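# Set lighting desk channel faders to their taped levels

## Task

Move every channel fader on the lighting desk to the level marked on the tape strip above that fader, and leave the master fader at the level it had at the start.

## Robot and tools

Robot: two arms, left_arm and right_arm, each ending in a two-finger gripper. Base positions in the scene frame: left_arm (+0.020, +0.360, +0.048) m, right_arm (+0.048, -0.524, +0.048) m, both rotated only slightly about z. A camera stand is fixed to the floor behind the arms.

Frame: the scene frame has its origin at table-top height, halfway between the nominal bases. +x points out over the table, +z up, and left_arm sits on the +y side. Arm names do not match image sides. Reported end_effector_position is in metres, at the point between the finger pads. The fingertips reach 9.3 mm past that point. The fingers point along the gripper's +z and close along its x. Orientation is given as end_effector_quat_wxyz. Reported poses may be off by a few centimetres.

Row layout (used by execute_actions and move): one flat list of 18 numbers covering both arms. Numbers 1 to 9 are left_arm: dx, dy, dz, rx, ry, rz, then gripper position, force_limit, speed. Numbers 10 to 18 are the same nine values for right_arm. Each number lies in [-1, 1]. dx, dy, dz, rx, ry, rz are offsets, not poses. They are measured along the scene axes from that arm's "Hand target" as it stood when the action or move began. 1.0 means 0.6 m, or 180 degrees for the rotation vector rx, ry, rz. The arm turns about its Hand target position. To leave an arm's pose alone, send six zeros. The gripper numbers are absolute commands, not offsets, so always resend the current gripper values: a 0 there is itself a command. Gripper position +1 is fully open (80 mm), about -0.90 means the pads touch, and -1 means grip until blocked. force_limit runs from about 15 N at -1 to 35 N at +1. speed runs from 5 mm/s at -1 to 100 mm/s at +1.

execute_actions(actions, cameras): actions is a list of actions. Each action is a table of up to 15 rows, one row per 1/30 s step. A short table repeats its last row until step 15. Every row of an action counts from the same start pose, and the next action starts from the new Hand target, so repeating an offset keeps moving the arm. An empty list returns state and all camera images. cameras takes names (cam_high, cam_left_wrist, cam_right_wrist), ["all"] or [].

move(target, speed, blend, stop_force, zero, blocking, cameras): drives each gripper in a straight line toward the offsets in target. target is one 18-number row or a list of up to 15 rows, every row counted from the same starting Hand targets. speed is in m/s, from 0.002 to 3.6 (default 0.25), either one value or one per target. blend, in m, rounds corners in a list; 0 means stop at each point. stop_force, from 3 to 120 N, ends an arm's path when it feels that much push against its motion. The arm then backs off to just before the contact, which becomes its new Hand target. Do not use stop_force when the gripper rotates, or when leaving a surface the arm is pressing on. zero (default true) re-zeroes the force reading before the move. blocking=false returns early but cannot be combined with stop_force. Moves do not avoid obstacles or the other arm. Also avoid paths that pass near an arm's own base, because the elbow can whip around. The result adds a "move:" line, such as done, off_target, moving, held or fault, plus limits like paced or held.

wait(seconds, cameras) lets time pass, from 0 to 3600 s. stop(cameras) brakes a running move. zoom_image(camera, region=[x0,y0,x1,y1]) zooms into the latest image from that camera. Regions are in pixels and at most 504x504. Images are 896x504. zero_wrist_force(arm) tares that arm's wrist sensor. finished_scene(scene) ends the scene permanently; call nothing after it.

Results: each result gives Hand target (the last commanded pose after clipping), end-effector position, quaternion and velocities, joint positions and torques, and the gripper's width_mm and is_grasped. is_grasped is 1 only when something blocked the fingers. Wrist force and torque are given in the gripper's own axes; a push into a surface reads as force from the surface. Results may also include motor temperatures and fault lines. A gripper can stop short of its Hand target. The next execute_actions call asks for that pose again; if the gripper still falls short, send the missing distance as an offset. Orientation commands are clipped to 32 degrees from the current orientation at each step.

Cautions: the arms are stiff. Aiming even slightly past a firm contact can trigger a fault stop: about 150 N of outside force, or a wrist contact torque near 21 N m, halts the arm for 10 s. For fader work, approach slowly, use a small stop_force, and drag sideways with light contact. Afterward, send a target back away from the fader to release the pressure. Keep the arms well apart, since a collision between them can fail the task. Don't knock anything off the table, and avoid slams and hard hits. Motors overheat when an arm holds a load, stays stretched out or keeps pushing. MOTOR HOT appears at 70 °C, and at 85 °C the arm's brakes lock for 30 to 60 s.

Each tool is called by a JSON object that holds its "method" and its "body", one argument or row to a line.

## Session

{"method": "execute_actions", "body": {
  "actions": []
}}

{"method": "zoom_image", "body": {
  "camera": "cam_high",
  "region": [380, 160, 580, 340]
}}

Scene clock: 0.00 s.
left_arm: end_effector_position=(+0.3824, +0.8394, +0.1677) width_mm=79.8 is_grasped=0 end_effector_quat_wxyz=(-0.265, +0.684, -0.095, -0.673) | right_arm: end_effector_position=(+0.1666, -0.2650, +0.1617) width_mm=80.2 is_grasped=0 end_effector_quat_wxyz=(-0.045, +0.133, +0.943, -0.301)
Joint positions: left_arm=[0.432 -0.669 1.256 -0.512 -0.665 1.275] | right_arm=[4.672 -1.561 -2.242 -1.517 1.705 0.182]
Joint velocities: within noise
Joint torques (N m): no reading
Motor temperatures (°C): left_arm=[31 31 32 32 34 40] | right_arm=[31 28 28 37 35 30]
Wrist force (N): no reading
Wrist torque (N m): no reading
Wrist force, peak (N): no reading
Hand target: left_arm +0.3824, +0.8394, +0.1677; -0.265, +0.684, -0.095, -0.673 | right_arm +0.1666, -0.2650, +0.1617; -0.045, +0.133, +0.943, -0.301
Tool commands: left_gripper/position=+0.996 left_gripper/force_limit=+1.0 left_gripper/speed=+1.0 right_gripper/position=+1.0 right_gripper/force_limit=+1.0 right_gripper/speed=+1.0
camera_calibration:
cam_left_wrist: T_world_to_cam=[[0.08731, 0.23356, -0.96841, -0.06664], [0.09821, -0.96941, -0.22495, 0.83063], [-0.99133, -0.07547, -0.10758, 0.55764]] pos_world=[0.47704, 0.86287, 0.18231]
cam_right_wrist: T_world_to_cam=[[-0.9574, 0.28865, 0.00743, 0.2329], [0.28861, 0.95743, -0.00607, 0.22284], [-0.00886, -0.00367, -0.99995, 0.25911]] pos_world=[0.16097, -0.27963, 0.25872]

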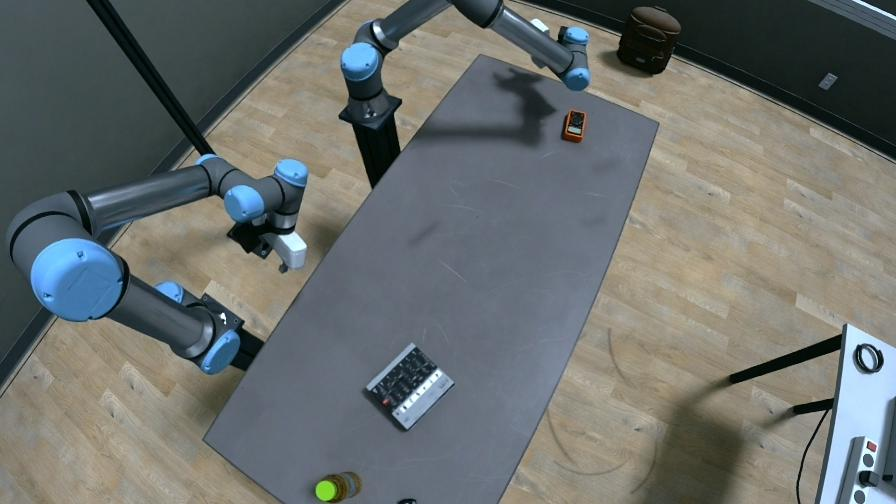

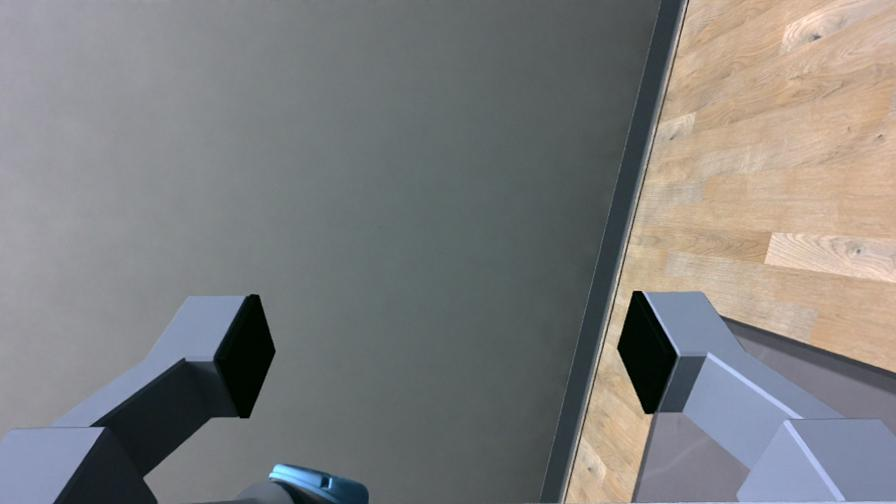

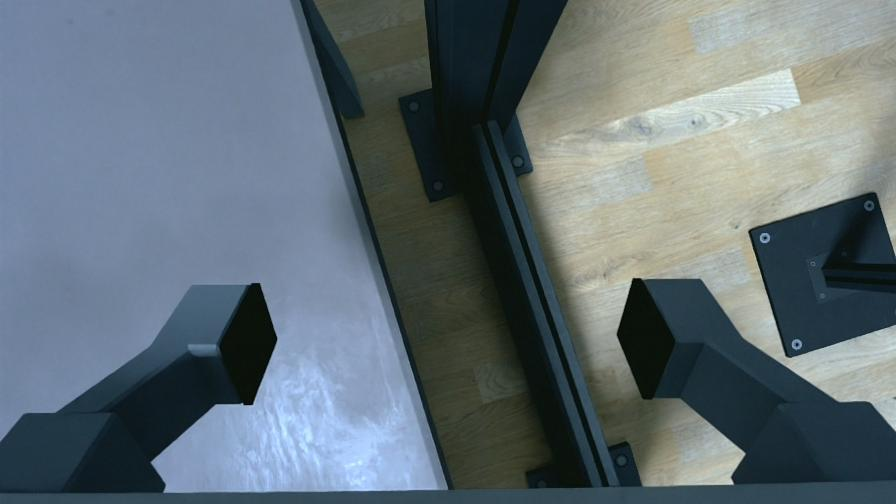

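Scaled by 2.520 from the camera's image (finer frame: 1280x720).

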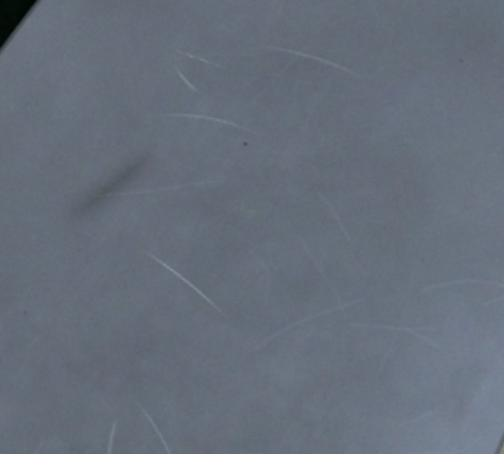

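{"method": "zoom_image", "body": {
  "camera": "cam_high",
  "region": [355, 335, 465, 440]
}}

Scaled by 4.582 from the camera's image (finer frame: 1280x720).

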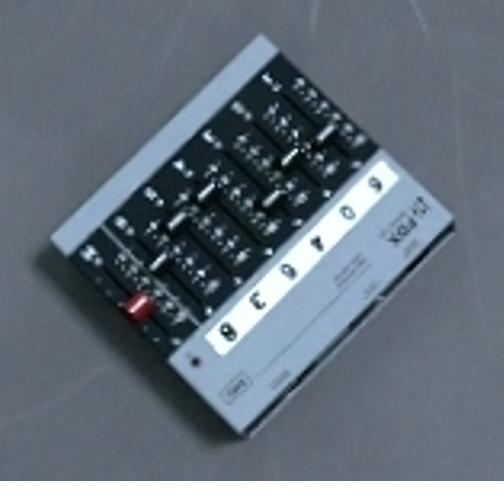

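{"method": "move", "body": {
  "target": [0, 0, 0, 0, 0, 0, 0.996, 1.0, 1.0, 0.7315, -0.2027, 0.0638, 0.18917, -0.05458, 0.00466, -0.425, -1.0, 0.0],
  "speed": 0.45,
  "cameras": ["cam_right_wrist"]
}}

{"method": "zoom_image", "body": {
  "camera": "cam_right_wrist",
  "region": [300, 0, 560, 160]
}}

{"method": "zoom_image", "body": {
  "camera": "cam_right_wrist",
  "region": [300, 140, 560, 300]
}}

Scene clock: 4.17 s.
left_arm: end_effector_position=(+0.3824, +0.8394, +0.1677) width_mm=79.8 is_grasped=0 end_effector_quat_wxyz=(-0.265, +0.684, -0.095, -0.673) | right_arm: end_effector_position=(+0.6054, -0.3866, +0.2000) width_mm=20.2 is_grasped=0 end_effector_quat_wxyz=(+0.000, +0.132, +0.991, -0.001)
Joint positions: left_arm=[0.432 -0.669 1.256 -0.512 -0.665 1.275] | right_arm=[3.632 -1.862 -1.817 -1.033 1.57 -0.83]
Joint torques (N m): left_arm=[-1.13 -52.93 -16.58 1.07 -0.03 -0.01] | right_arm=[-13.76 27.29 31.88 -0.01 1.16 -1.2]
Wrist force (N): left_arm=[0.0 0.4 0.1] | right_arm=[-0.3 0.8 -1.4]
Wrist torque (N m): left_arm=[0.05 -0.01 0.01] | right_arm=[0.07 0.06 0.12]
Wrist force, peak (N): left_arm=[0.3 0.4 0.3] | right_arm=[2.8 0.5 0.1]
Hand target: left_arm +0.3824, +0.8394, +0.1677; -0.265, +0.684, -0.095, -0.673 | right_arm +0.6055, -0.3866, +0.2000; +0.000, +0.132, +0.991, +0.000
Off the commanded pose: left_arm 0.000 m, 0 deg | right_arm 0.000 m, 0 deg.
move: done
cam_right_wrist: T_world_to_cam=[[-0.96303, 0.26926, 0.00843, 0.68361], [0.225, 0.78674, 0.57482, 0.06924], [0.14814, 0.55546, -0.81824, 0.38563]] pos_world=[0.58563, -0.45275, 0.26998]

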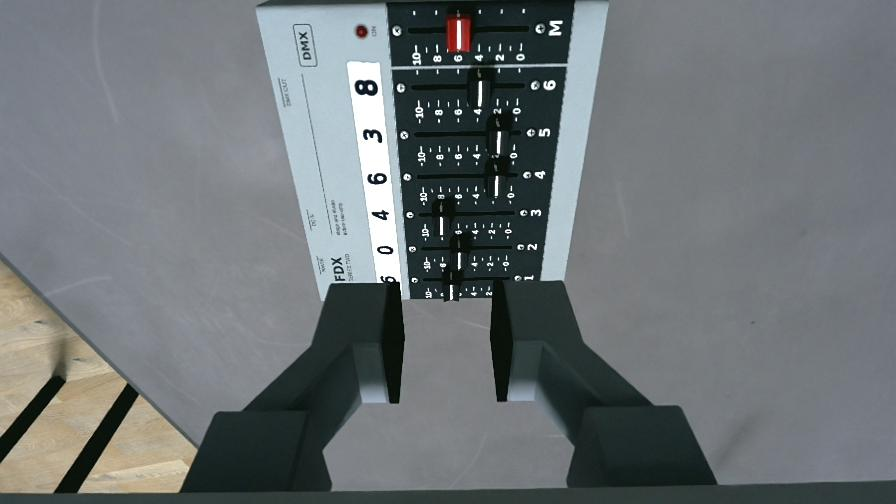

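Scaled by 1.938 from the camera's image (finer frame: 1280x720).

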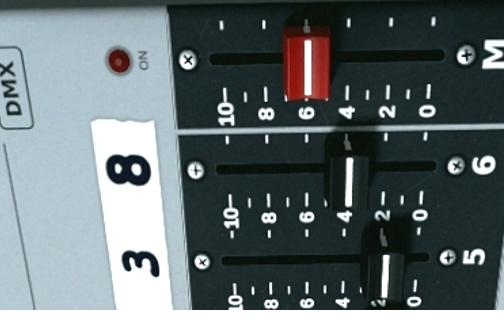

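Scaled by 1.938 from the camera's image (finer frame: 1280x720).

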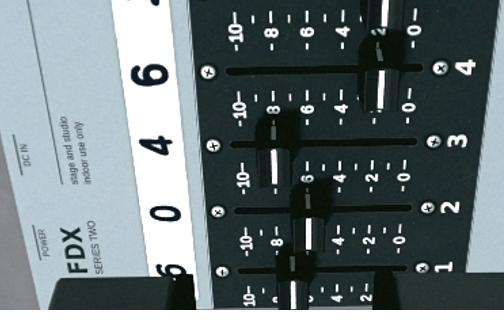

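{"method": "move", "body": {
  "target": [0, 0, 0, 0, 0, 0, 0.996, 1.0, 1.0, 0.0358, 0.1562, -0.1667, 0, 0, 0, -0.425, -1.0, 0.0],
  "speed": 0.3,
  "cameras": ["cam_right_wrist"]
}}

{"method": "zoom_image", "body": {
  "camera": "cam_right_wrist",
  "region": [320, 130, 580, 290]
}}

Scene clock: 8.00 s.
left_arm: end_effector_position=(+0.3824, +0.8394, +0.1677) width_mm=79.8 is_grasped=0 end_effector_quat_wxyz=(-0.265, +0.684, -0.095, -0.673) | right_arm: end_effector_position=(+0.6269, -0.2930, +0.1000) width_mm=20.2 is_grasped=0 end_effector_quat_wxyz=(+0.000, +0.132, +0.991, +0.000)
Joint positions: left_arm=[0.432 -0.669 1.256 -0.512 -0.665 1.275] | right_arm=[3.752 -2.103 -1.763 -0.846 1.57 -0.711]
Joint torques (N m): left_arm=[-0.78 -52.28 -17.52 1.14 -0.01 -0.1] | right_arm=[14.1 34.7 30.27 5.54 -0.85 1.72]
Wrist force (N): left_arm=[0.1 0.1 0.0] | right_arm=[0.3 1.1 -1.5]
Wrist torque (N m): left_arm=[0.02 -0.01 0.00] | right_arm=[0.11 0.05 0.06]
Wrist force, peak (N): left_arm=[-0.2 0.1 0.5] | right_arm=[0.2 2.4 -0.8]
Hand target: left_arm +0.3824, +0.8394, +0.1677; -0.265, +0.684, -0.095, -0.673 | right_arm +0.6269, -0.2929, +0.0999; +0.000, +0.132, +0.991, +0.000
Off the commanded pose: left_arm 0.000 m, 0 deg | right_arm 0.000 m, 0 deg.
move: done
cam_right_wrist: T_world_to_cam=[[-0.96305, 0.26919, 0.00853, 0.67992], [0.22498, 0.78668, 0.57491, 0.04822], [0.14805, 0.55559, -0.81817, 0.24872]] pos_world=[0.60713, -0.35915, 0.16998]

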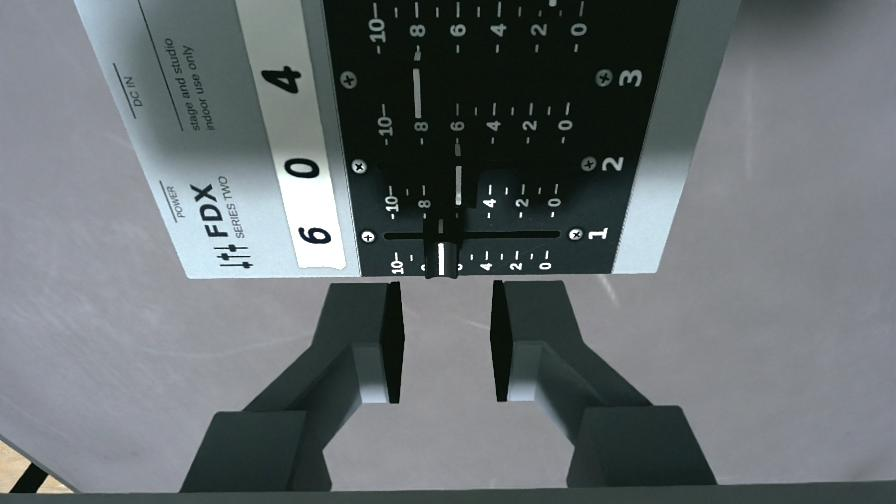

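Scaled by 1.938 from the camera's image (finer frame: 1280x720).

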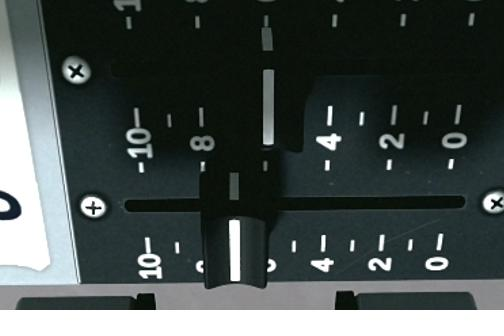

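{"method": "zoom_image", "body": {
  "camera": "cam_right_wrist",
  "region": [250, 50, 490, 290]
}}

Scaled by 2.100 from the camera's image (finer frame: 1280x720).

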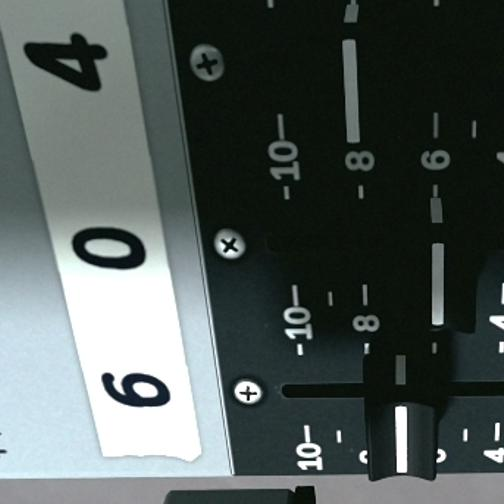

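{"method": "zoom_image", "body": {
  "camera": "cam_right_wrist",
  "region": [280, 205, 350, 275]
}}

{"method": "zoom_image", "body": {
  "camera": "cam_right_wrist",
  "region": [430, 5, 490, 65]
}}

Scaled by 7.200 from the camera's image (finer frame: 1280x720).

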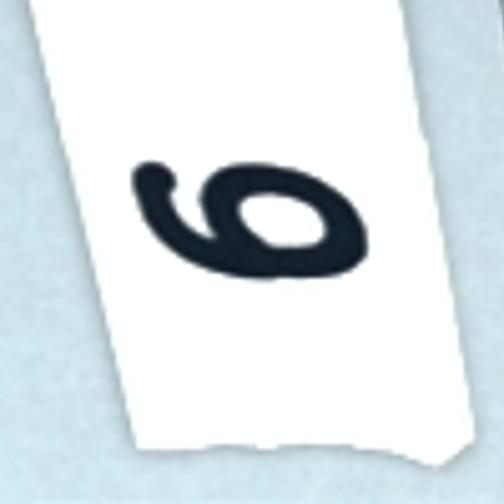

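Scaled by 8.400 from the camera's image (finer frame: 1280x720).

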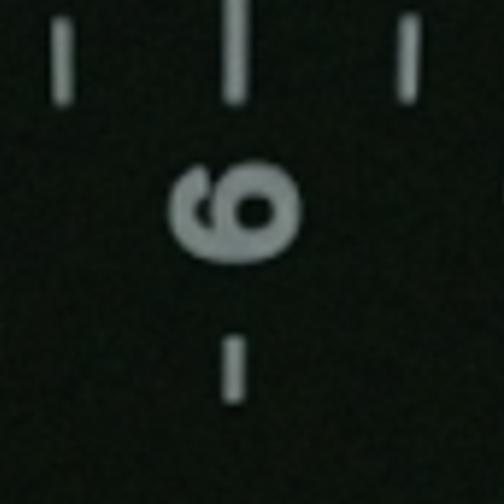

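{"method": "move", "body": {
  "target": [
    [0, 0, 0, 0, 0, 0, 0.996, 1.0, 1.0, 0.0059, 0.01222, -0.0167, 0, 0, 0, -0.425, -1.0, 0.0],
    [0, 0, 0, 0, 0, 0, 0.996, 1.0, 1.0, 0.0059, 0.01222, -0.0467, 0, 0, 0, -0.425, -1.0, 0.0]
  ],
  "speed": 0.15,
  "blend": [0.004, 0]
}}

{"method": "move", "body": {
  "target": [0, 0, 0, 0, 0, 0, 0.996, 1.0, 1.0, 0, 0, -0.045, 0, 0, 0, -0.425, -1.0, 0.0],
  "speed": 0.01,
  "stop_force": 3,
  "cameras": ["cam_right_wrist"]
}}

{"method": "zoom_image", "body": {
  "camera": "cam_right_wrist",
  "region": [320, 190, 580, 410]
}}

Scene clock: 10.60 s.
left_arm: end_effector_position=(+0.3824, +0.8394, +0.1677) width_mm=79.8 is_grasped=0 end_effector_quat_wxyz=(-0.265, +0.684, -0.095, -0.673) | right_arm: end_effector_position=(+0.6304, -0.2856, +0.0720) width_mm=20.2 is_grasped=0 end_effector_quat_wxyz=(+0.000, +0.132, +0.991, -0.001)
Joint positions: left_arm=[0.432 -0.669 1.256 -0.512 -0.665 1.275] | right_arm=[3.758 -2.16 -1.759 -0.793 1.57 -0.704]
Joint torques (N m): left_arm=[-0.24 -51.86 -17.28 1.15 -0.03 -0.05] | right_arm=[14.26 36.57 22.94 5.55 -0.3 1.61]
Wrist force (N): left_arm=[0.2 -0.1 0.3] | right_arm=[0.0 1.1 -1.5]
Wrist torque (N m): left_arm=[-0.02 -0.02 0.00] | right_arm=[0.10 0.08 0.04]
Wrist force, peak (N): left_arm=[-0.3 0.4 -0.1] | right_arm=[0.0 1.7 -2.3]
Hand target: left_arm +0.3824, +0.8394, +0.1677; -0.265, +0.684, -0.095, -0.673 | right_arm +0.6305, -0.2855, +0.0719; +0.000, +0.132, +0.991, +0.000
Off the commanded pose: left_arm 0.000 m, 0 deg | right_arm 0.000 m, 0 deg.
move: done

Scene clock: 12.53 s.
left_arm: end_effector_position=(+0.3824, +0.8394, +0.1677) width_mm=79.8 is_grasped=0 end_effector_quat_wxyz=(-0.265, +0.684, -0.095, -0.673) | right_arm: end_effector_position=(+0.6305, -0.2855, +0.0657) width_mm=20.2 is_grasped=0 end_effector_quat_wxyz=(+0.000, +0.132, +0.991, +0.000)
Joint positions: left_arm=[0.432 -0.669 1.256 -0.512 -0.665 1.275] | right_arm=[3.758 -2.171 -1.762 -0.78 1.57 -0.704]
Joint torques (N m): left_arm=[-0.11 -51.98 -17.16 1.13 0.02 -0.08] | right_arm=[13.43 52.57 27 -0.44 0.03 1.23]
Wrist force (N): left_arm=[0.2 0.1 0.0] | right_arm=[-0.3 2.1 -3.8]
Wrist torque (N m): left_arm=[0.03 -0.02 0.00] | right_arm=[0.12 -0.03 0.03]
Wrist force, peak (N): left_arm=[-0.5 0.0 0.5] | right_arm=[3.9 -3.0 -18.4]
Hand target: left_arm +0.3824, +0.8394, +0.1677; -0.265, +0.684, -0.095, -0.673 | right_arm +0.6305, -0.2855, +0.0657; +0.000, +0.132, +0.991, +0.000 (not the last commanded pose)
Off the commanded pose: left_arm 0.000 m, 0 deg | right_arm 0.021 m, 0 deg.
move: contact (right_arm)
cam_right_wrist: T_world_to_cam=[[-0.96302, 0.26928, 0.00857, 0.68167], [0.2251, 0.78673, 0.5748, 0.06119], [0.14804, 0.55547, -0.81825, 0.21593]] pos_world=[0.61073, -0.35165, 0.13568]

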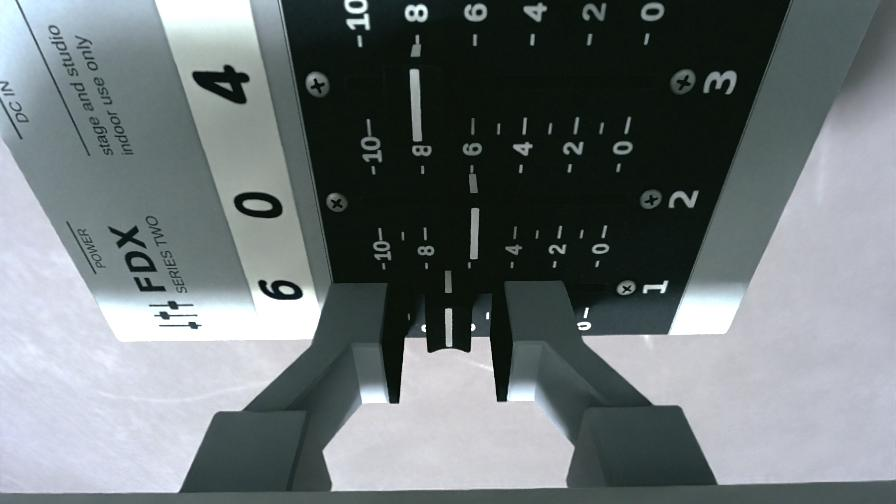

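Scaled by 1.938 from the camera's image (finer frame: 1280x720).

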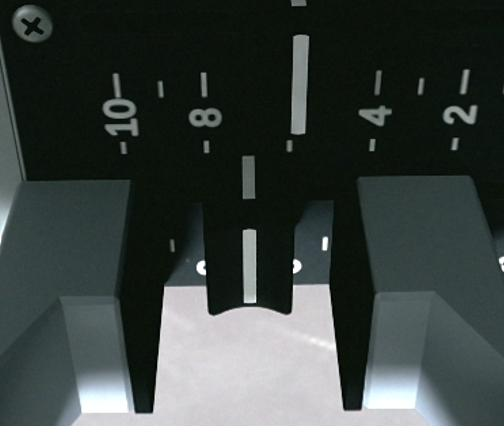

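{"method": "move", "body": {
  "target": [
    [0, 0, 0, 0, 0, 0, 0.996, 1.0, 1.0, 0, 0, 0.005, 0, 0, 0, -0.425, -1.0, 0.0],
    [0, 0, 0, 0, 0, 0, 0.996, 1.0, 1.0, -0.00328, -0.01013, 0.005, 0, 0, 0, -1.0, -1.0, 0.0],
    [0, 0, 0, 0, 0, 0, 0.996, 1.0, 1.0, -0.01092, -0.00807, 0.005, 0, 0, 0, -1.0, -1.0, 0.0]
  ],
  "speed": 0.08,
  "blend": [0.001, 0, 0],
  "cameras": ["cam_right_wrist"]
}}

{"method": "zoom_image", "body": {
  "camera": "cam_right_wrist",
  "region": [320, 190, 580, 410]
}}

Scene clock: 15.90 s.
left_arm: end_effector_position=(+0.3824, +0.8394, +0.1677) width_mm=79.8 is_grasped=0 end_effector_quat_wxyz=(-0.265, +0.684, -0.095, -0.673) | right_arm: end_effector_position=(+0.6240, -0.2905, +0.0687) width_mm=9.7 is_grasped=1 end_effector_quat_wxyz=(+0.000, +0.132, +0.991, +0.000)
Joint positions: left_arm=[0.432 -0.669 1.256 -0.512 -0.665 1.275] | right_arm=[3.758 -2.152 -1.786 -0.775 1.57 -0.705]
Joint torques (N m): left_arm=[-0.11 -51.63 -17.19 1.15 0.05 -0.07] | right_arm=[15.3 53.8 12.9 5.38 0.09 1.29]
Wrist force (N): left_arm=[0.0 0.1 0.1] | right_arm=[-0.6 0.6 -1.1]
Wrist torque (N m): left_arm=[0.01 -0.01 0.00] | right_arm=[0.13 0.06 0.06]
Wrist force, peak (N): left_arm=[0.3 0.5 0.0] | right_arm=[-2.1 5.7 0.2]
Hand target: left_arm +0.3824, +0.8394, +0.1677; -0.265, +0.684, -0.095, -0.673 | right_arm +0.6239, -0.2904, +0.0687; +0.000, +0.132, +0.991, +0.000
Off the commanded pose: left_arm 0.000 m, 0 deg | right_arm 0.000 m, 0 deg.
move: done
cam_right_wrist: T_world_to_cam=[[-0.96302, 0.26928, 0.00857, 0.6768], [0.2251, 0.78673, 0.5748, 0.06476], [0.14804, 0.55547, -0.81825, 0.22206]] pos_world=[0.60433, -0.35655, 0.13868]

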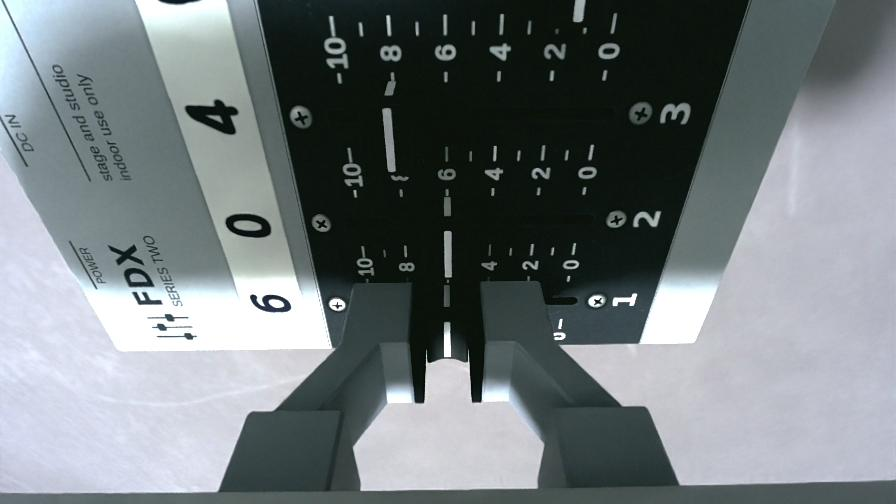

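Scaled by 1.938 from the camera's image (finer frame: 1280x720).

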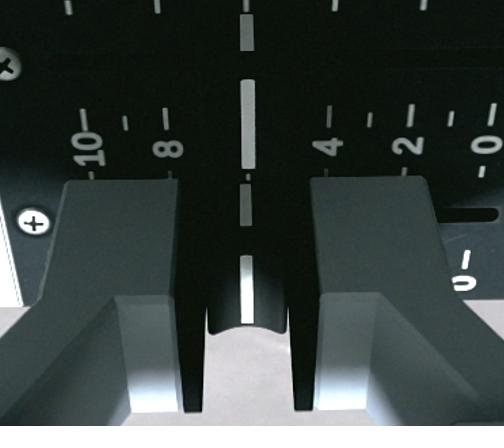

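{"method": "move", "body": {
  "target": [
    [0, 0, 0, 0, 0, 0, 0.996, 1.0, 1.0, 0, 0, 0, 0, 0, 0, -0.425, -1.0, 0.0],
    [0, 0, 0, 0, 0, 0, 0.996, 1.0, 1.0, 0, 0, 0.0255, 0, 0, 0, -0.425, -1.0, 0.0],
    [0, 0, 0, 0, 0, 0, 0.996, 1.0, 1.0, -0.00928, -0.0357, 0.0255, 0, 0, 0, -0.425, -1.0, 0.0],
    [0, 0, 0, 0, 0, 0, 0.996, 1.0, 1.0, -0.00928, -0.0357, 0, 0, 0, 0, -1.0, -1.0, 0.0],
    [0, 0, 0, 0, 0, 0, 0.996, 1.0, 1.0, -0.0528, -0.0239, 0, 0, 0, 0, -1.0, -1.0, 0.0]
  ],
  "speed": [0.1, 0.15, 0.15, 0.12, 0.08],
  "blend": [0, 0.003, 0.003, 0, 0],
  "cameras": ["cam_right_wrist"]
}}

{"method": "zoom_image", "body": {
  "camera": "cam_right_wrist",
  "region": [320, 190, 580, 410]
}}

Scene clock: 20.00 s.
left_arm: end_effector_position=(+0.3824, +0.8394, +0.1677) width_mm=79.8 is_grasped=0 end_effector_quat_wxyz=(-0.265, +0.684, -0.095, -0.673) | right_arm: end_effector_position=(+0.5923, -0.3048, +0.0687) width_mm=9.7 is_grasped=1 end_effector_quat_wxyz=(+0.000, +0.132, +0.991, +0.000)
Joint positions: left_arm=[0.432 -0.669 1.256 -0.512 -0.665 1.275] | right_arm=[3.768 -2.093 -1.895 -0.725 1.57 -0.694]
Joint torques (N m): left_arm=[0.02 -52.7 -17.1 1.25 -0.02 0.06] | right_arm=[14.86 51.27 10.45 5.49 -0.73 1.62]
Wrist force (N): left_arm=[-0.1 0.1 0.5] | right_arm=[-0.2 1.1 -1.2]
Wrist torque (N m): left_arm=[0.02 0.01 0.00] | right_arm=[0.11 0.06 0.05]
Wrist force, peak (N): left_arm=[0.1 0.5 0.4] | right_arm=[-2.0 5.7 -3.8]
Hand target: left_arm +0.3824, +0.8394, +0.1677; -0.265, +0.684, -0.095, -0.673 | right_arm +0.5922, -0.3047, +0.0687; +0.000, +0.132, +0.991, +0.000
Off the commanded pose: left_arm 0.000 m, 0 deg | right_arm 0.000 m, 0 deg.
move: done
cam_right_wrist: T_world_to_cam=[[-0.96304, 0.26923, 0.00864, 0.65011], [0.2251, 0.78674, 0.57478, 0.08315], [0.14795, 0.55548, -0.81826, 0.23475]] pos_world=[0.57263, -0.37085, 0.13868]

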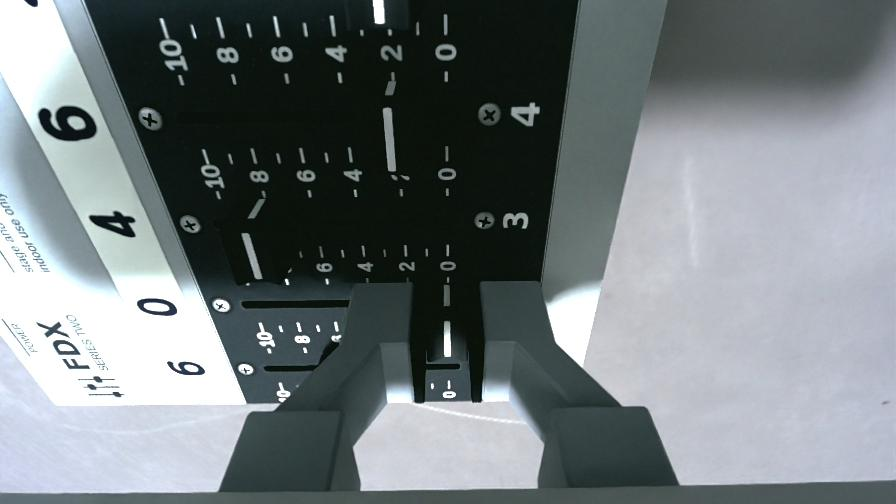

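Scaled by 1.938 from the camera's image (finer frame: 1280x720).

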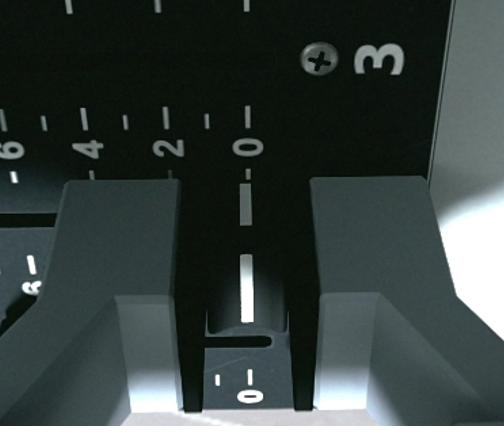

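{"method": "move", "body": {
  "target": [
    [0, 0, 0, 0, 0, 0, 0.996, 1.0, 1.0, 0, 0, 0, 0, 0, 0, -0.425, -1.0, 0.0],
    [0, 0, 0, 0, 0, 0, 0.996, 1.0, 1.0, 0, 0, 0.0255, 0, 0, 0, -0.425, -1.0, 0.0],
    [0, 0, 0, 0, 0, 0, 0.996, 1.0, 1.0, 0.04843, -0.05117, 0.0255, 0, 0, 0, -0.425, -1.0, 0.0],
    [0, 0, 0, 0, 0, 0, 0.996, 1.0, 1.0, 0.04843, -0.05117, 0, 0, 0, 0, -1.0, -1.0, 0.0],
    [0, 0, 0, 0, 0, 0, 0.996, 1.0, 1.0, 0.01908, -0.04322, 0, 0, 0, 0, -0.425, -1.0, 0.0],
    [0, 0, 0, 0, 0, 0, 0.996, 1.0, 1.0, 0.01908, -0.04322, 0.0255, 0, 0, 0, -0.425, -1.0, 0.0],
    [0, 0, 0, 0, 0, 0, 0.996, 1.0, 1.0, -0.0046, -0.07478, 0.0255, 0, 0, 0, -0.425, -1.0, 0.0],
    [0, 0, 0, 0, 0, 0, 0.996, 1.0, 1.0, -0.0046, -0.07478, 0, 0, 0, 0, -1.0, -1.0, 0.0],
    [0, 0, 0, 0, 0, 0, 0.996, 1.0, 1.0, 0.02477, -0.08273, 0, 0, 0, 0, -1.0, -1.0, 0.0]
  ],
  "speed": [0.1, 0.15, 0.2, 0.12, 0.08, 0.15, 0.2, 0.12, 0.08],
  "blend": [0, 0.003, 0.003, 0, 0, 0.003, 0.003, 0, 0],
  "cameras": ["cam_right_wrist"]
}}

{"method": "zoom_image", "body": {
  "camera": "cam_right_wrist",
  "region": [320, 190, 580, 410]
}}

Scene clock: 27.17 s.
left_arm: end_effector_position=(+0.3824, +0.8394, +0.1677) width_mm=79.8 is_grasped=0 end_effector_quat_wxyz=(-0.265, +0.684, -0.095, -0.673) | right_arm: end_effector_position=(+0.6070, -0.3544, +0.0687) width_mm=9.7 is_grasped=1 end_effector_quat_wxyz=(+0.000, +0.132, +0.991, +0.000)
Joint positions: left_arm=[0.432 -0.669 1.256 -0.512 -0.665 1.275] | right_arm=[3.681 -2.088 -1.903 -0.722 1.57 -0.782]
Joint torques (N m): left_arm=[-0.23 -52.69 -18.42 1.12 0.02 -0.03] | right_arm=[-14.55 31.39 29.56 -0.41 0.52 -1.17]
Wrist force (N): left_arm=[0.0 0.2 0.1] | right_arm=[1.0 0.4 -3.5]
Wrist torque (N m): left_arm=[0.02 0.00 0.00] | right_arm=[0.12 0.09 0.09]
Wrist force, peak (N): left_arm=[0.1 0.6 0.4] | right_arm=[1.4 3.4 -3.7]
Hand target: left_arm +0.3824, +0.8394, +0.1677; -0.265, +0.684, -0.095, -0.673 | right_arm +0.6071, -0.3544, +0.0687; +0.000, +0.132, +0.991, +0.000
Off the commanded pose: left_arm 0.000 m, 0 deg | right_arm 0.000 m, 0 deg.
move: done
cam_right_wrist: T_world_to_cam=[[-0.96302, 0.26928, 0.00857, 0.67754], [0.22509, 0.78669, 0.57485, 0.11887], [0.14806, 0.55552, -0.81822, 0.26009]] pos_world=[0.58723, -0.42045, 0.13868]

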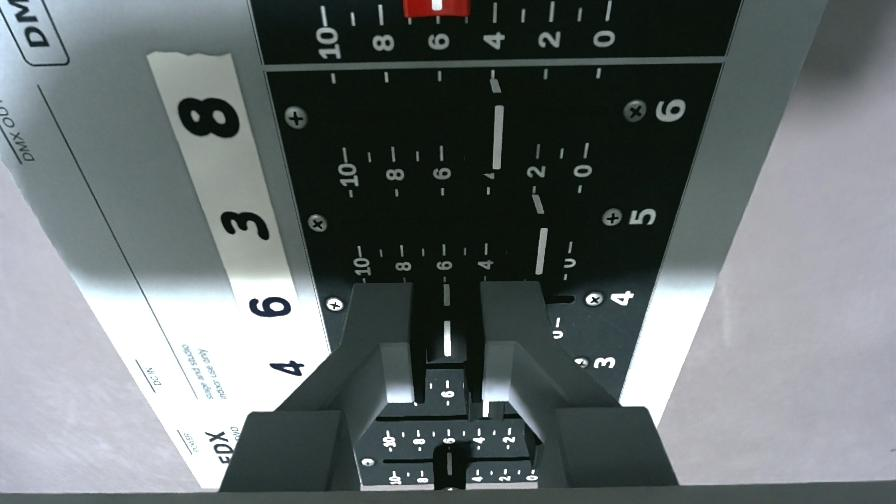

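Scaled by 1.938 from the camera's image (finer frame: 1280x720).

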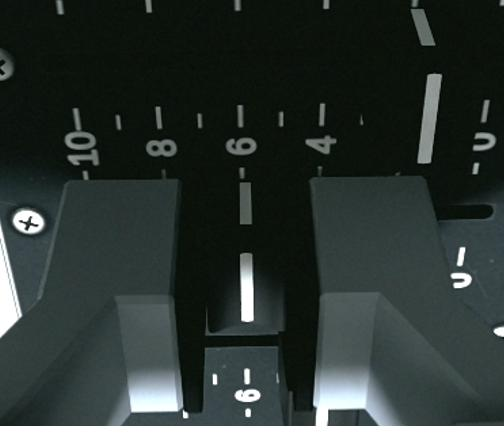

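{"method": "move", "body": {
  "target": [
    [0, 0, 0, 0, 0, 0, 0.996, 1.0, 1.0, 0.00065, -0.00017, 0, 0, 0, 0, -1.0, -1.0, 0.0],
    [0, 0, 0, 0, 0, 0, 0.996, 1.0, 1.0, 0.00065, -0.00017, 0, 0, 0, 0, -0.425, -1.0, 0.0],
    [0, 0, 0, 0, 0, 0, 0.996, 1.0, 1.0, 0.00065, -0.00017, 0.0255, 0, 0, 0, -0.425, -1.0, 0.0],
    [0, 0, 0, 0, 0, 0, 0.996, 1.0, 1.0, -0.0387, -0.02743, 0.0255, 0, 0, 0, -0.425, -1.0, 0.0],
    [0, 0, 0, 0, 0, 0, 0.996, 1.0, 1.0, -0.0387, -0.02743, 0, 0, 0, 0, -1.0, -1.0, 0.0],
    [0, 0, 0, 0, 0, 0, 0.996, 1.0, 1.0, -0.03073, -0.0296, 0, 0, 0, 0, -1.0, -1.0, 0.0]
  ],
  "speed": [0.05, 0.1, 0.15, 0.2, 0.12, 0.08],
  "blend": [0, 0, 0.003, 0.003, 0, 0],
  "cameras": ["cam_right_wrist"]
}}

{"method": "zoom_image", "body": {
  "camera": "cam_right_wrist",
  "region": [320, 190, 580, 410]
}}

Scene clock: 31.40 s.
left_arm: end_effector_position=(+0.3824, +0.8394, +0.1677) width_mm=79.8 is_grasped=0 end_effector_quat_wxyz=(-0.265, +0.684, -0.095, -0.673) | right_arm: end_effector_position=(+0.5885, -0.3721, +0.0687) width_mm=9.7 is_grasped=1 end_effector_quat_wxyz=(+0.000, +0.132, +0.991, +0.000)
Joint positions: left_arm=[0.432 -0.669 1.256 -0.512 -0.665 1.275] | right_arm=[3.67 -2.05 -1.971 -0.691 1.57 -0.793]
Joint torques (N m): left_arm=[0.26 -52.22 -18.1 1.12 -0.03 0.19] | right_arm=[-13.96 30.77 26.24 -0.12 -0.5 -1.24]
Wrist force (N): left_arm=[0.0 0.1 -0.1] | right_arm=[0.5 1.8 -2.9]
Wrist torque (N m): left_arm=[0.02 0.00 0.00] | right_arm=[0.13 0.11 0.07]
Wrist force, peak (N): left_arm=[-0.1 0.5 0.0] | right_arm=[1.3 1.8 -3.8]
Hand target: left_arm +0.3824, +0.8394, +0.1677; -0.265, +0.684, -0.095, -0.673 | right_arm +0.5887, -0.3721, +0.0687; +0.000, +0.132, +0.991, +0.000
Off the commanded pose: left_arm 0.000 m, 0 deg | right_arm 0.000 m, 0 deg.
move: done
cam_right_wrist: T_world_to_cam=[[-0.96302, 0.26928, 0.00857, 0.66462], [0.2251, 0.78673, 0.5748, 0.13703], [0.14804, 0.55547, -0.81825, 0.2727]] pos_world=[0.56883, -0.43825, 0.13868]

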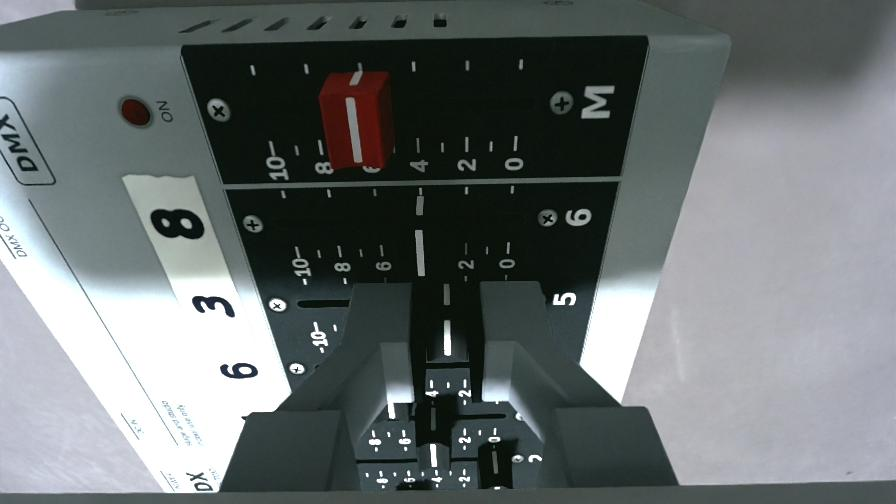

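Scaled by 1.938 from the camera's image (finer frame: 1280x720).

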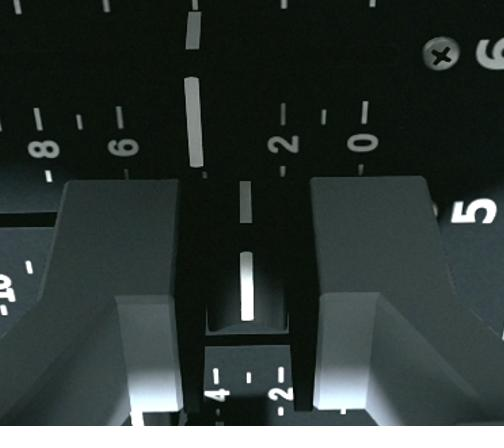

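{"method": "move", "body": {
  "target": [
    [0, 0, 0, 0, 0, 0, 0.996, 1.0, 1.0, 0.0003, -0.0001, 0, 0, 0, 0, -1.0, -1.0, 0.0],
    [0, 0, 0, 0, 0, 0, 0.996, 1.0, 1.0, 0.0003, -0.0001, 0, 0, 0, 0, -0.425, -1.0, 0.0],
    [0, 0, 0, 0, 0, 0, 0.996, 1.0, 1.0, 0.0003, -0.0001, 0.0255, 0, 0, 0, -0.425, -1.0, 0.0],
    [0, 0, 0, 0, 0, 0, 0.996, 1.0, 1.0, -0.00315, -0.03723, 0.0255, 0, 0, 0, -0.425, -1.0, 0.0],
    [0, 0, 0, 0, 0, 0, 0.996, 1.0, 1.0, -0.00315, -0.03723, 0, 0, 0, 0, -1.0, -1.0, 0.0],
    [0, 0, 0, 0, 0, 0, 0.996, 1.0, 1.0, 0.02653, -0.04528, 0, 0, 0, 0, -1.0, -1.0, 0.0]
  ],
  "speed": [0.05, 0.1, 0.15, 0.15, 0.12, 0.08],
  "blend": [0, 0, 0.003, 0.003, 0, 0],
  "cameras": ["cam_right_wrist"]
}}

{"method": "zoom_image", "body": {
  "camera": "cam_right_wrist",
  "region": [320, 190, 580, 410]
}}

Scene clock: 35.83 s.
left_arm: end_effector_position=(+0.3824, +0.8394, +0.1677) width_mm=79.8 is_grasped=0 end_effector_quat_wxyz=(-0.265, +0.684, -0.095, -0.673) | right_arm: end_effector_position=(+0.6045, -0.3993, +0.0687) width_mm=9.7 is_grasped=1 end_effector_quat_wxyz=(+0.000, +0.132, +0.991, +0.000)
Joint positions: left_arm=[0.432 -0.669 1.256 -0.512 -0.665 1.275] | right_arm=[3.613 -2.065 -1.945 -0.703 1.57 -0.85]
Joint torques (N m): left_arm=[0.52 -52.69 -18.24 1.14 -0.01 0.26] | right_arm=[-13.61 30.58 27.4 0.02 0.63 -0.98]
Wrist force (N): left_arm=[-0.1 0.1 0.1] | right_arm=[1.0 0.3 -3.7]
Wrist torque (N m): left_arm=[0.01 0.01 0.00] | right_arm=[0.10 0.06 0.08]
Wrist force, peak (N): left_arm=[0.0 0.5 -0.3] | right_arm=[1.3 3.3 -3.9]
Hand target: left_arm +0.3824, +0.8394, +0.1677; -0.265, +0.684, -0.095, -0.673 | right_arm +0.6046, -0.3993, +0.0687; +0.000, +0.132, +0.991, +0.000
Off the commanded pose: left_arm 0.000 m, 0 deg | right_arm 0.000 m, 0 deg.
move: done
cam_right_wrist: T_world_to_cam=[[-0.96302, 0.26928, 0.00857, 0.68725], [0.2251, 0.78673, 0.5748, 0.15485], [0.14804, 0.55547, -0.81825, 0.28545]] pos_world=[0.58473, -0.46545, 0.13868]

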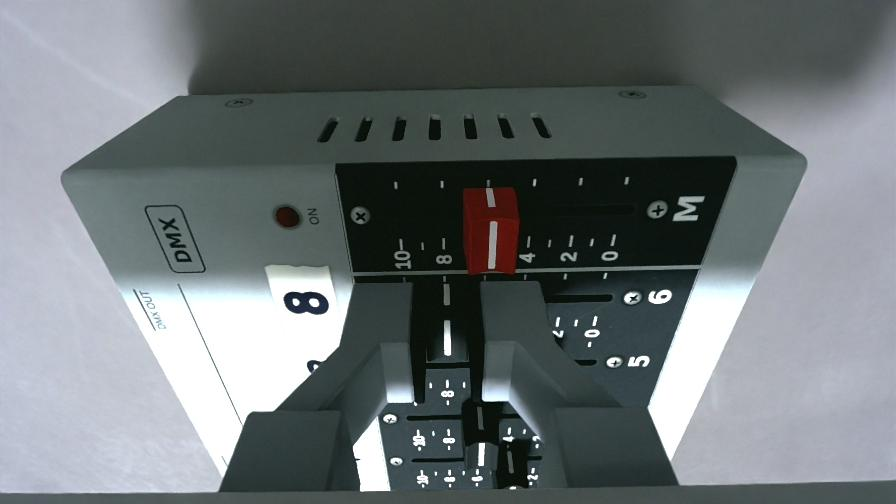

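Scaled by 1.938 from the camera's image (finer frame: 1280x720).

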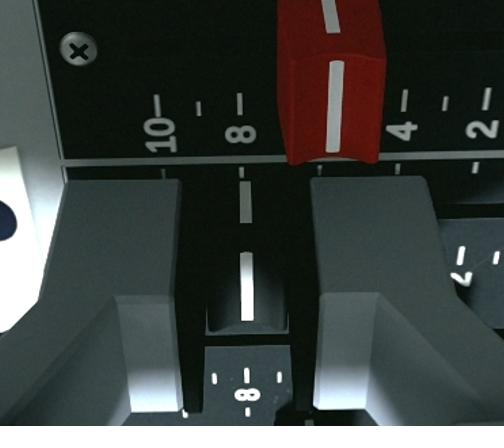

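{"method": "move", "body": {
  "target": [
    [0, 0, 0, 0, 0, 0, 0.996, 1.0, 1.0, 0.00072, -0.0002, 0, 0, 0, 0, -1.0, -1.0, 0.0],
    [0, 0, 0, 0, 0, 0, 0.996, 1.0, 1.0, 0.00072, -0.0002, 0, 0, 0, 0, -0.425, -1.0, 0.0],
    [0, 0, 0, 0, 0, 0, 0.996, 1.0, 1.0, 0.00072, -0.0002, 0.03, 0, 0, 0, -0.425, -1.0, 0.0],
    [0, 0, 0, 0, 0, 0, 0.996, 1.0, 1.0, 0.0041, 0.0308, 0.2188, 0, 0, 0, -0.425, -1.0, 0.0]
  ],
  "speed": [0.05, 0.1, 0.15, 0.3],
  "blend": [0, 0, 0.005, 0],
  "cameras": ["cam_right_wrist"]
}}

{"method": "zoom_image", "body": {
  "camera": "cam_right_wrist",
  "region": [370, 0, 570, 100]
}}

{"method": "zoom_image", "body": {
  "camera": "cam_right_wrist",
  "region": [370, 90, 570, 190]
}}

{"method": "zoom_image", "body": {
  "camera": "cam_right_wrist",
  "region": [370, 190, 570, 290]
}}

Scene clock: 38.77 s.
left_arm: end_effector_position=(+0.3824, +0.8394, +0.1677) width_mm=79.8 is_grasped=0 end_effector_quat_wxyz=(-0.265, +0.684, -0.095, -0.673) | right_arm: end_effector_position=(+0.6070, -0.3808, +0.1999) width_mm=20.2 is_grasped=0 end_effector_quat_wxyz=(+0.000, +0.132, +0.991, +0.000)
Joint positions: left_arm=[0.432 -0.669 1.256 -0.512 -0.665 1.275] | right_arm=[3.64 -1.869 -1.809 -1.035 1.57 -0.823]
Joint torques (N m): left_arm=[0.39 -52.58 -17.98 1.26 -0.02 0.15] | right_arm=[15.12 45.89 30.82 -0.39 0.42 1.49]
Wrist force (N): left_arm=[0.0 0.1 0.0] | right_arm=[-0.1 0.9 -1.5]
Wrist torque (N m): left_arm=[0.02 0.00 0.00] | right_arm=[0.09 0.04 0.05]
Wrist force, peak (N): left_arm=[0.6 0.2 -0.1] | right_arm=[1.2 0.1 -4.0]
Hand target: left_arm +0.3824, +0.8394, +0.1677; -0.265, +0.684, -0.095, -0.673 | right_arm +0.6070, -0.3808, +0.2000; +0.000, +0.132, +0.991, +0.000
Off the commanded pose: left_arm 0.000 m, 0 deg | right_arm 0.000 m, 0 deg.
move: done
cam_right_wrist: T_world_to_cam=[[-0.96305, 0.26919, 0.00853, 0.68363], [0.22498, 0.78668, 0.57491, 0.06431], [0.14805, 0.55559, -0.81817, 0.38217]] pos_world=[0.58733, -0.44695, 0.26988]

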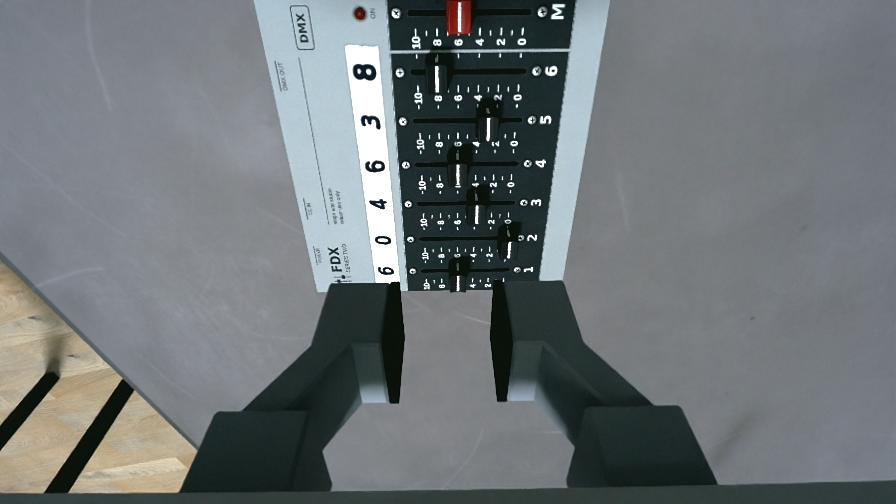

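Scaled by 2.520 from the camera's image (finer frame: 1280x720).

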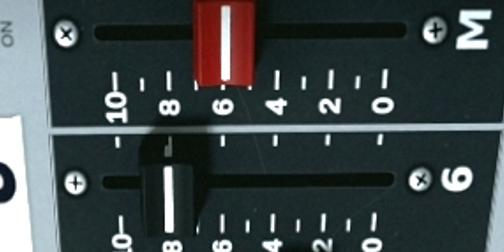

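Scaled by 2.520 from the camera's image (finer frame: 1280x720).

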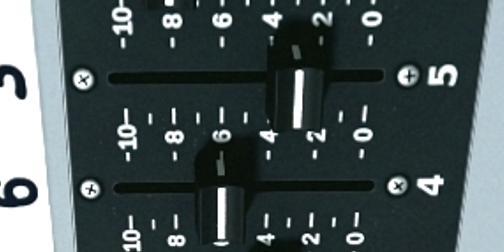

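Scaled by 2.520 from the camera's image (finer frame: 1280x720).

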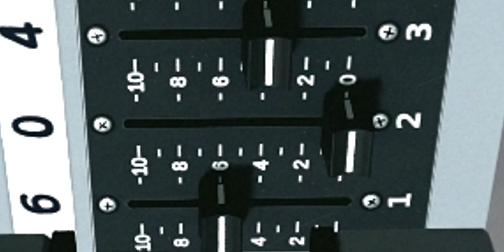

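{"method": "zoom_image", "body": {
  "camera": "cam_right_wrist",
  "region": [410, 165, 530, 235]
}}

{"method": "zoom_image", "body": {
  "camera": "cam_right_wrist",
  "region": [410, 85, 530, 155]
}}

Scaled by 4.200 from the camera's image (finer frame: 1280x720).

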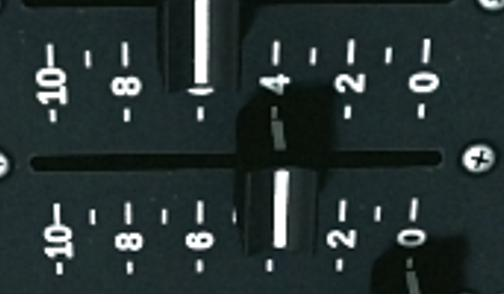

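Scaled by 4.200 from the camera's image (finer frame: 1280x720).

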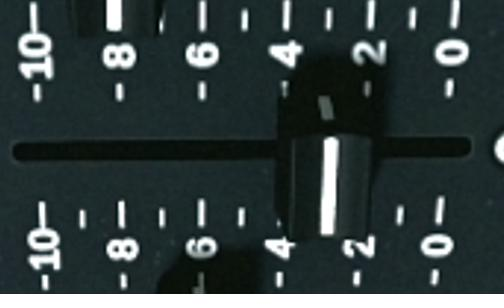

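{"method": "move", "body": {
  "target": [0, 0, 0, 0, 0, 0, 0.996, 1.0, 1.0, -0.0056, 0.0836, -0.1667, 0, 0, 0, -0.425, -1.0, 0.0],
  "speed": 0.3,
  "cameras": ["cam_right_wrist"]
}}

{"method": "zoom_image", "body": {
  "camera": "cam_right_wrist",
  "region": [370, 170, 550, 290]
}}

{"method": "zoom_image", "body": {
  "camera": "cam_right_wrist",
  "region": [370, 20, 610, 180]
}}

Scene clock: 41.87 s.
left_arm: end_effector_position=(+0.3824, +0.8394, +0.1677) width_mm=79.8 is_grasped=0 end_effector_quat_wxyz=(-0.265, +0.684, -0.095, -0.673) | right_arm: end_effector_position=(+0.6036, -0.3307, +0.1001) width_mm=20.2 is_grasped=0 end_effector_quat_wxyz=(+0.000, +0.132, +0.991, +0.000)
Joint positions: left_arm=[0.432 -0.669 1.256 -0.512 -0.665 1.275] | right_arm=[3.72 -2.039 -1.872 -0.801 1.57 -0.743]
Joint torques (N m): left_arm=[0.14 -53.04 -19.29 1.23 0 0.21] | right_arm=[14.64 31.79 28.3 5.06 -0.74 1.51]
Wrist force (N): left_arm=[-0.3 -0.1 -0.2] | right_arm=[0.0 1.2 -1.3]
Wrist torque (N m): left_arm=[0.00 0.03 0.01] | right_arm=[0.14 0.08 0.02]
Wrist force, peak (N): left_arm=[-0.1 0.4 0.4] | right_arm=[-0.7 0.2 -3.4]
Hand target: left_arm +0.3824, +0.8394, +0.1677; -0.265, +0.684, -0.095, -0.673 | right_arm +0.6037, -0.3307, +0.1000; +0.000, +0.132, +0.991, +0.000
Off the commanded pose: left_arm 0.000 m, 0 deg | right_arm 0.000 m, 0 deg.
move: done
cam_right_wrist: T_world_to_cam=[[-0.96304, 0.26923, 0.00864, 0.66771], [0.2251, 0.78674, 0.57478, 0.08302], [0.14795, 0.55548, -0.81826, 0.27322]] pos_world=[0.58393, -0.39685, 0.17008]

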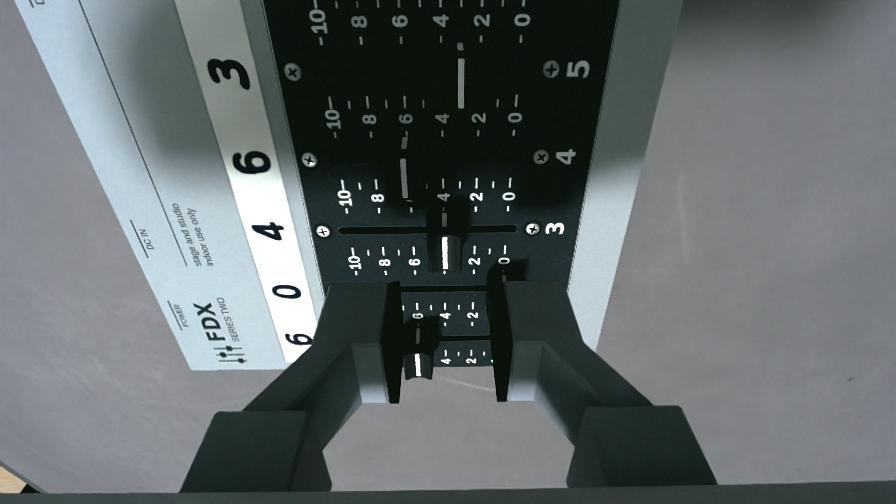

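Scaled by 2.800 from the camera's image (finer frame: 1280x720).

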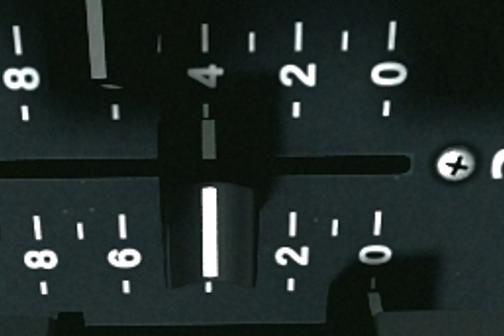

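Scaled by 2.100 from the camera's image (finer frame: 1280x720).

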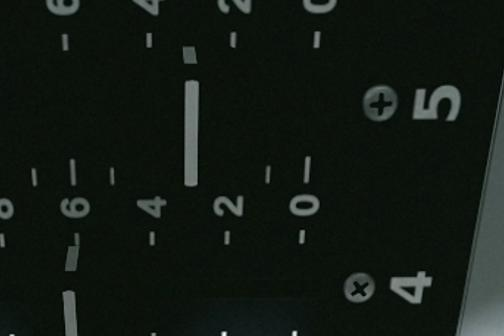

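{"method": "finished_scene", "body": {
  "scene": 2
}}

The scene is finished: the task was done.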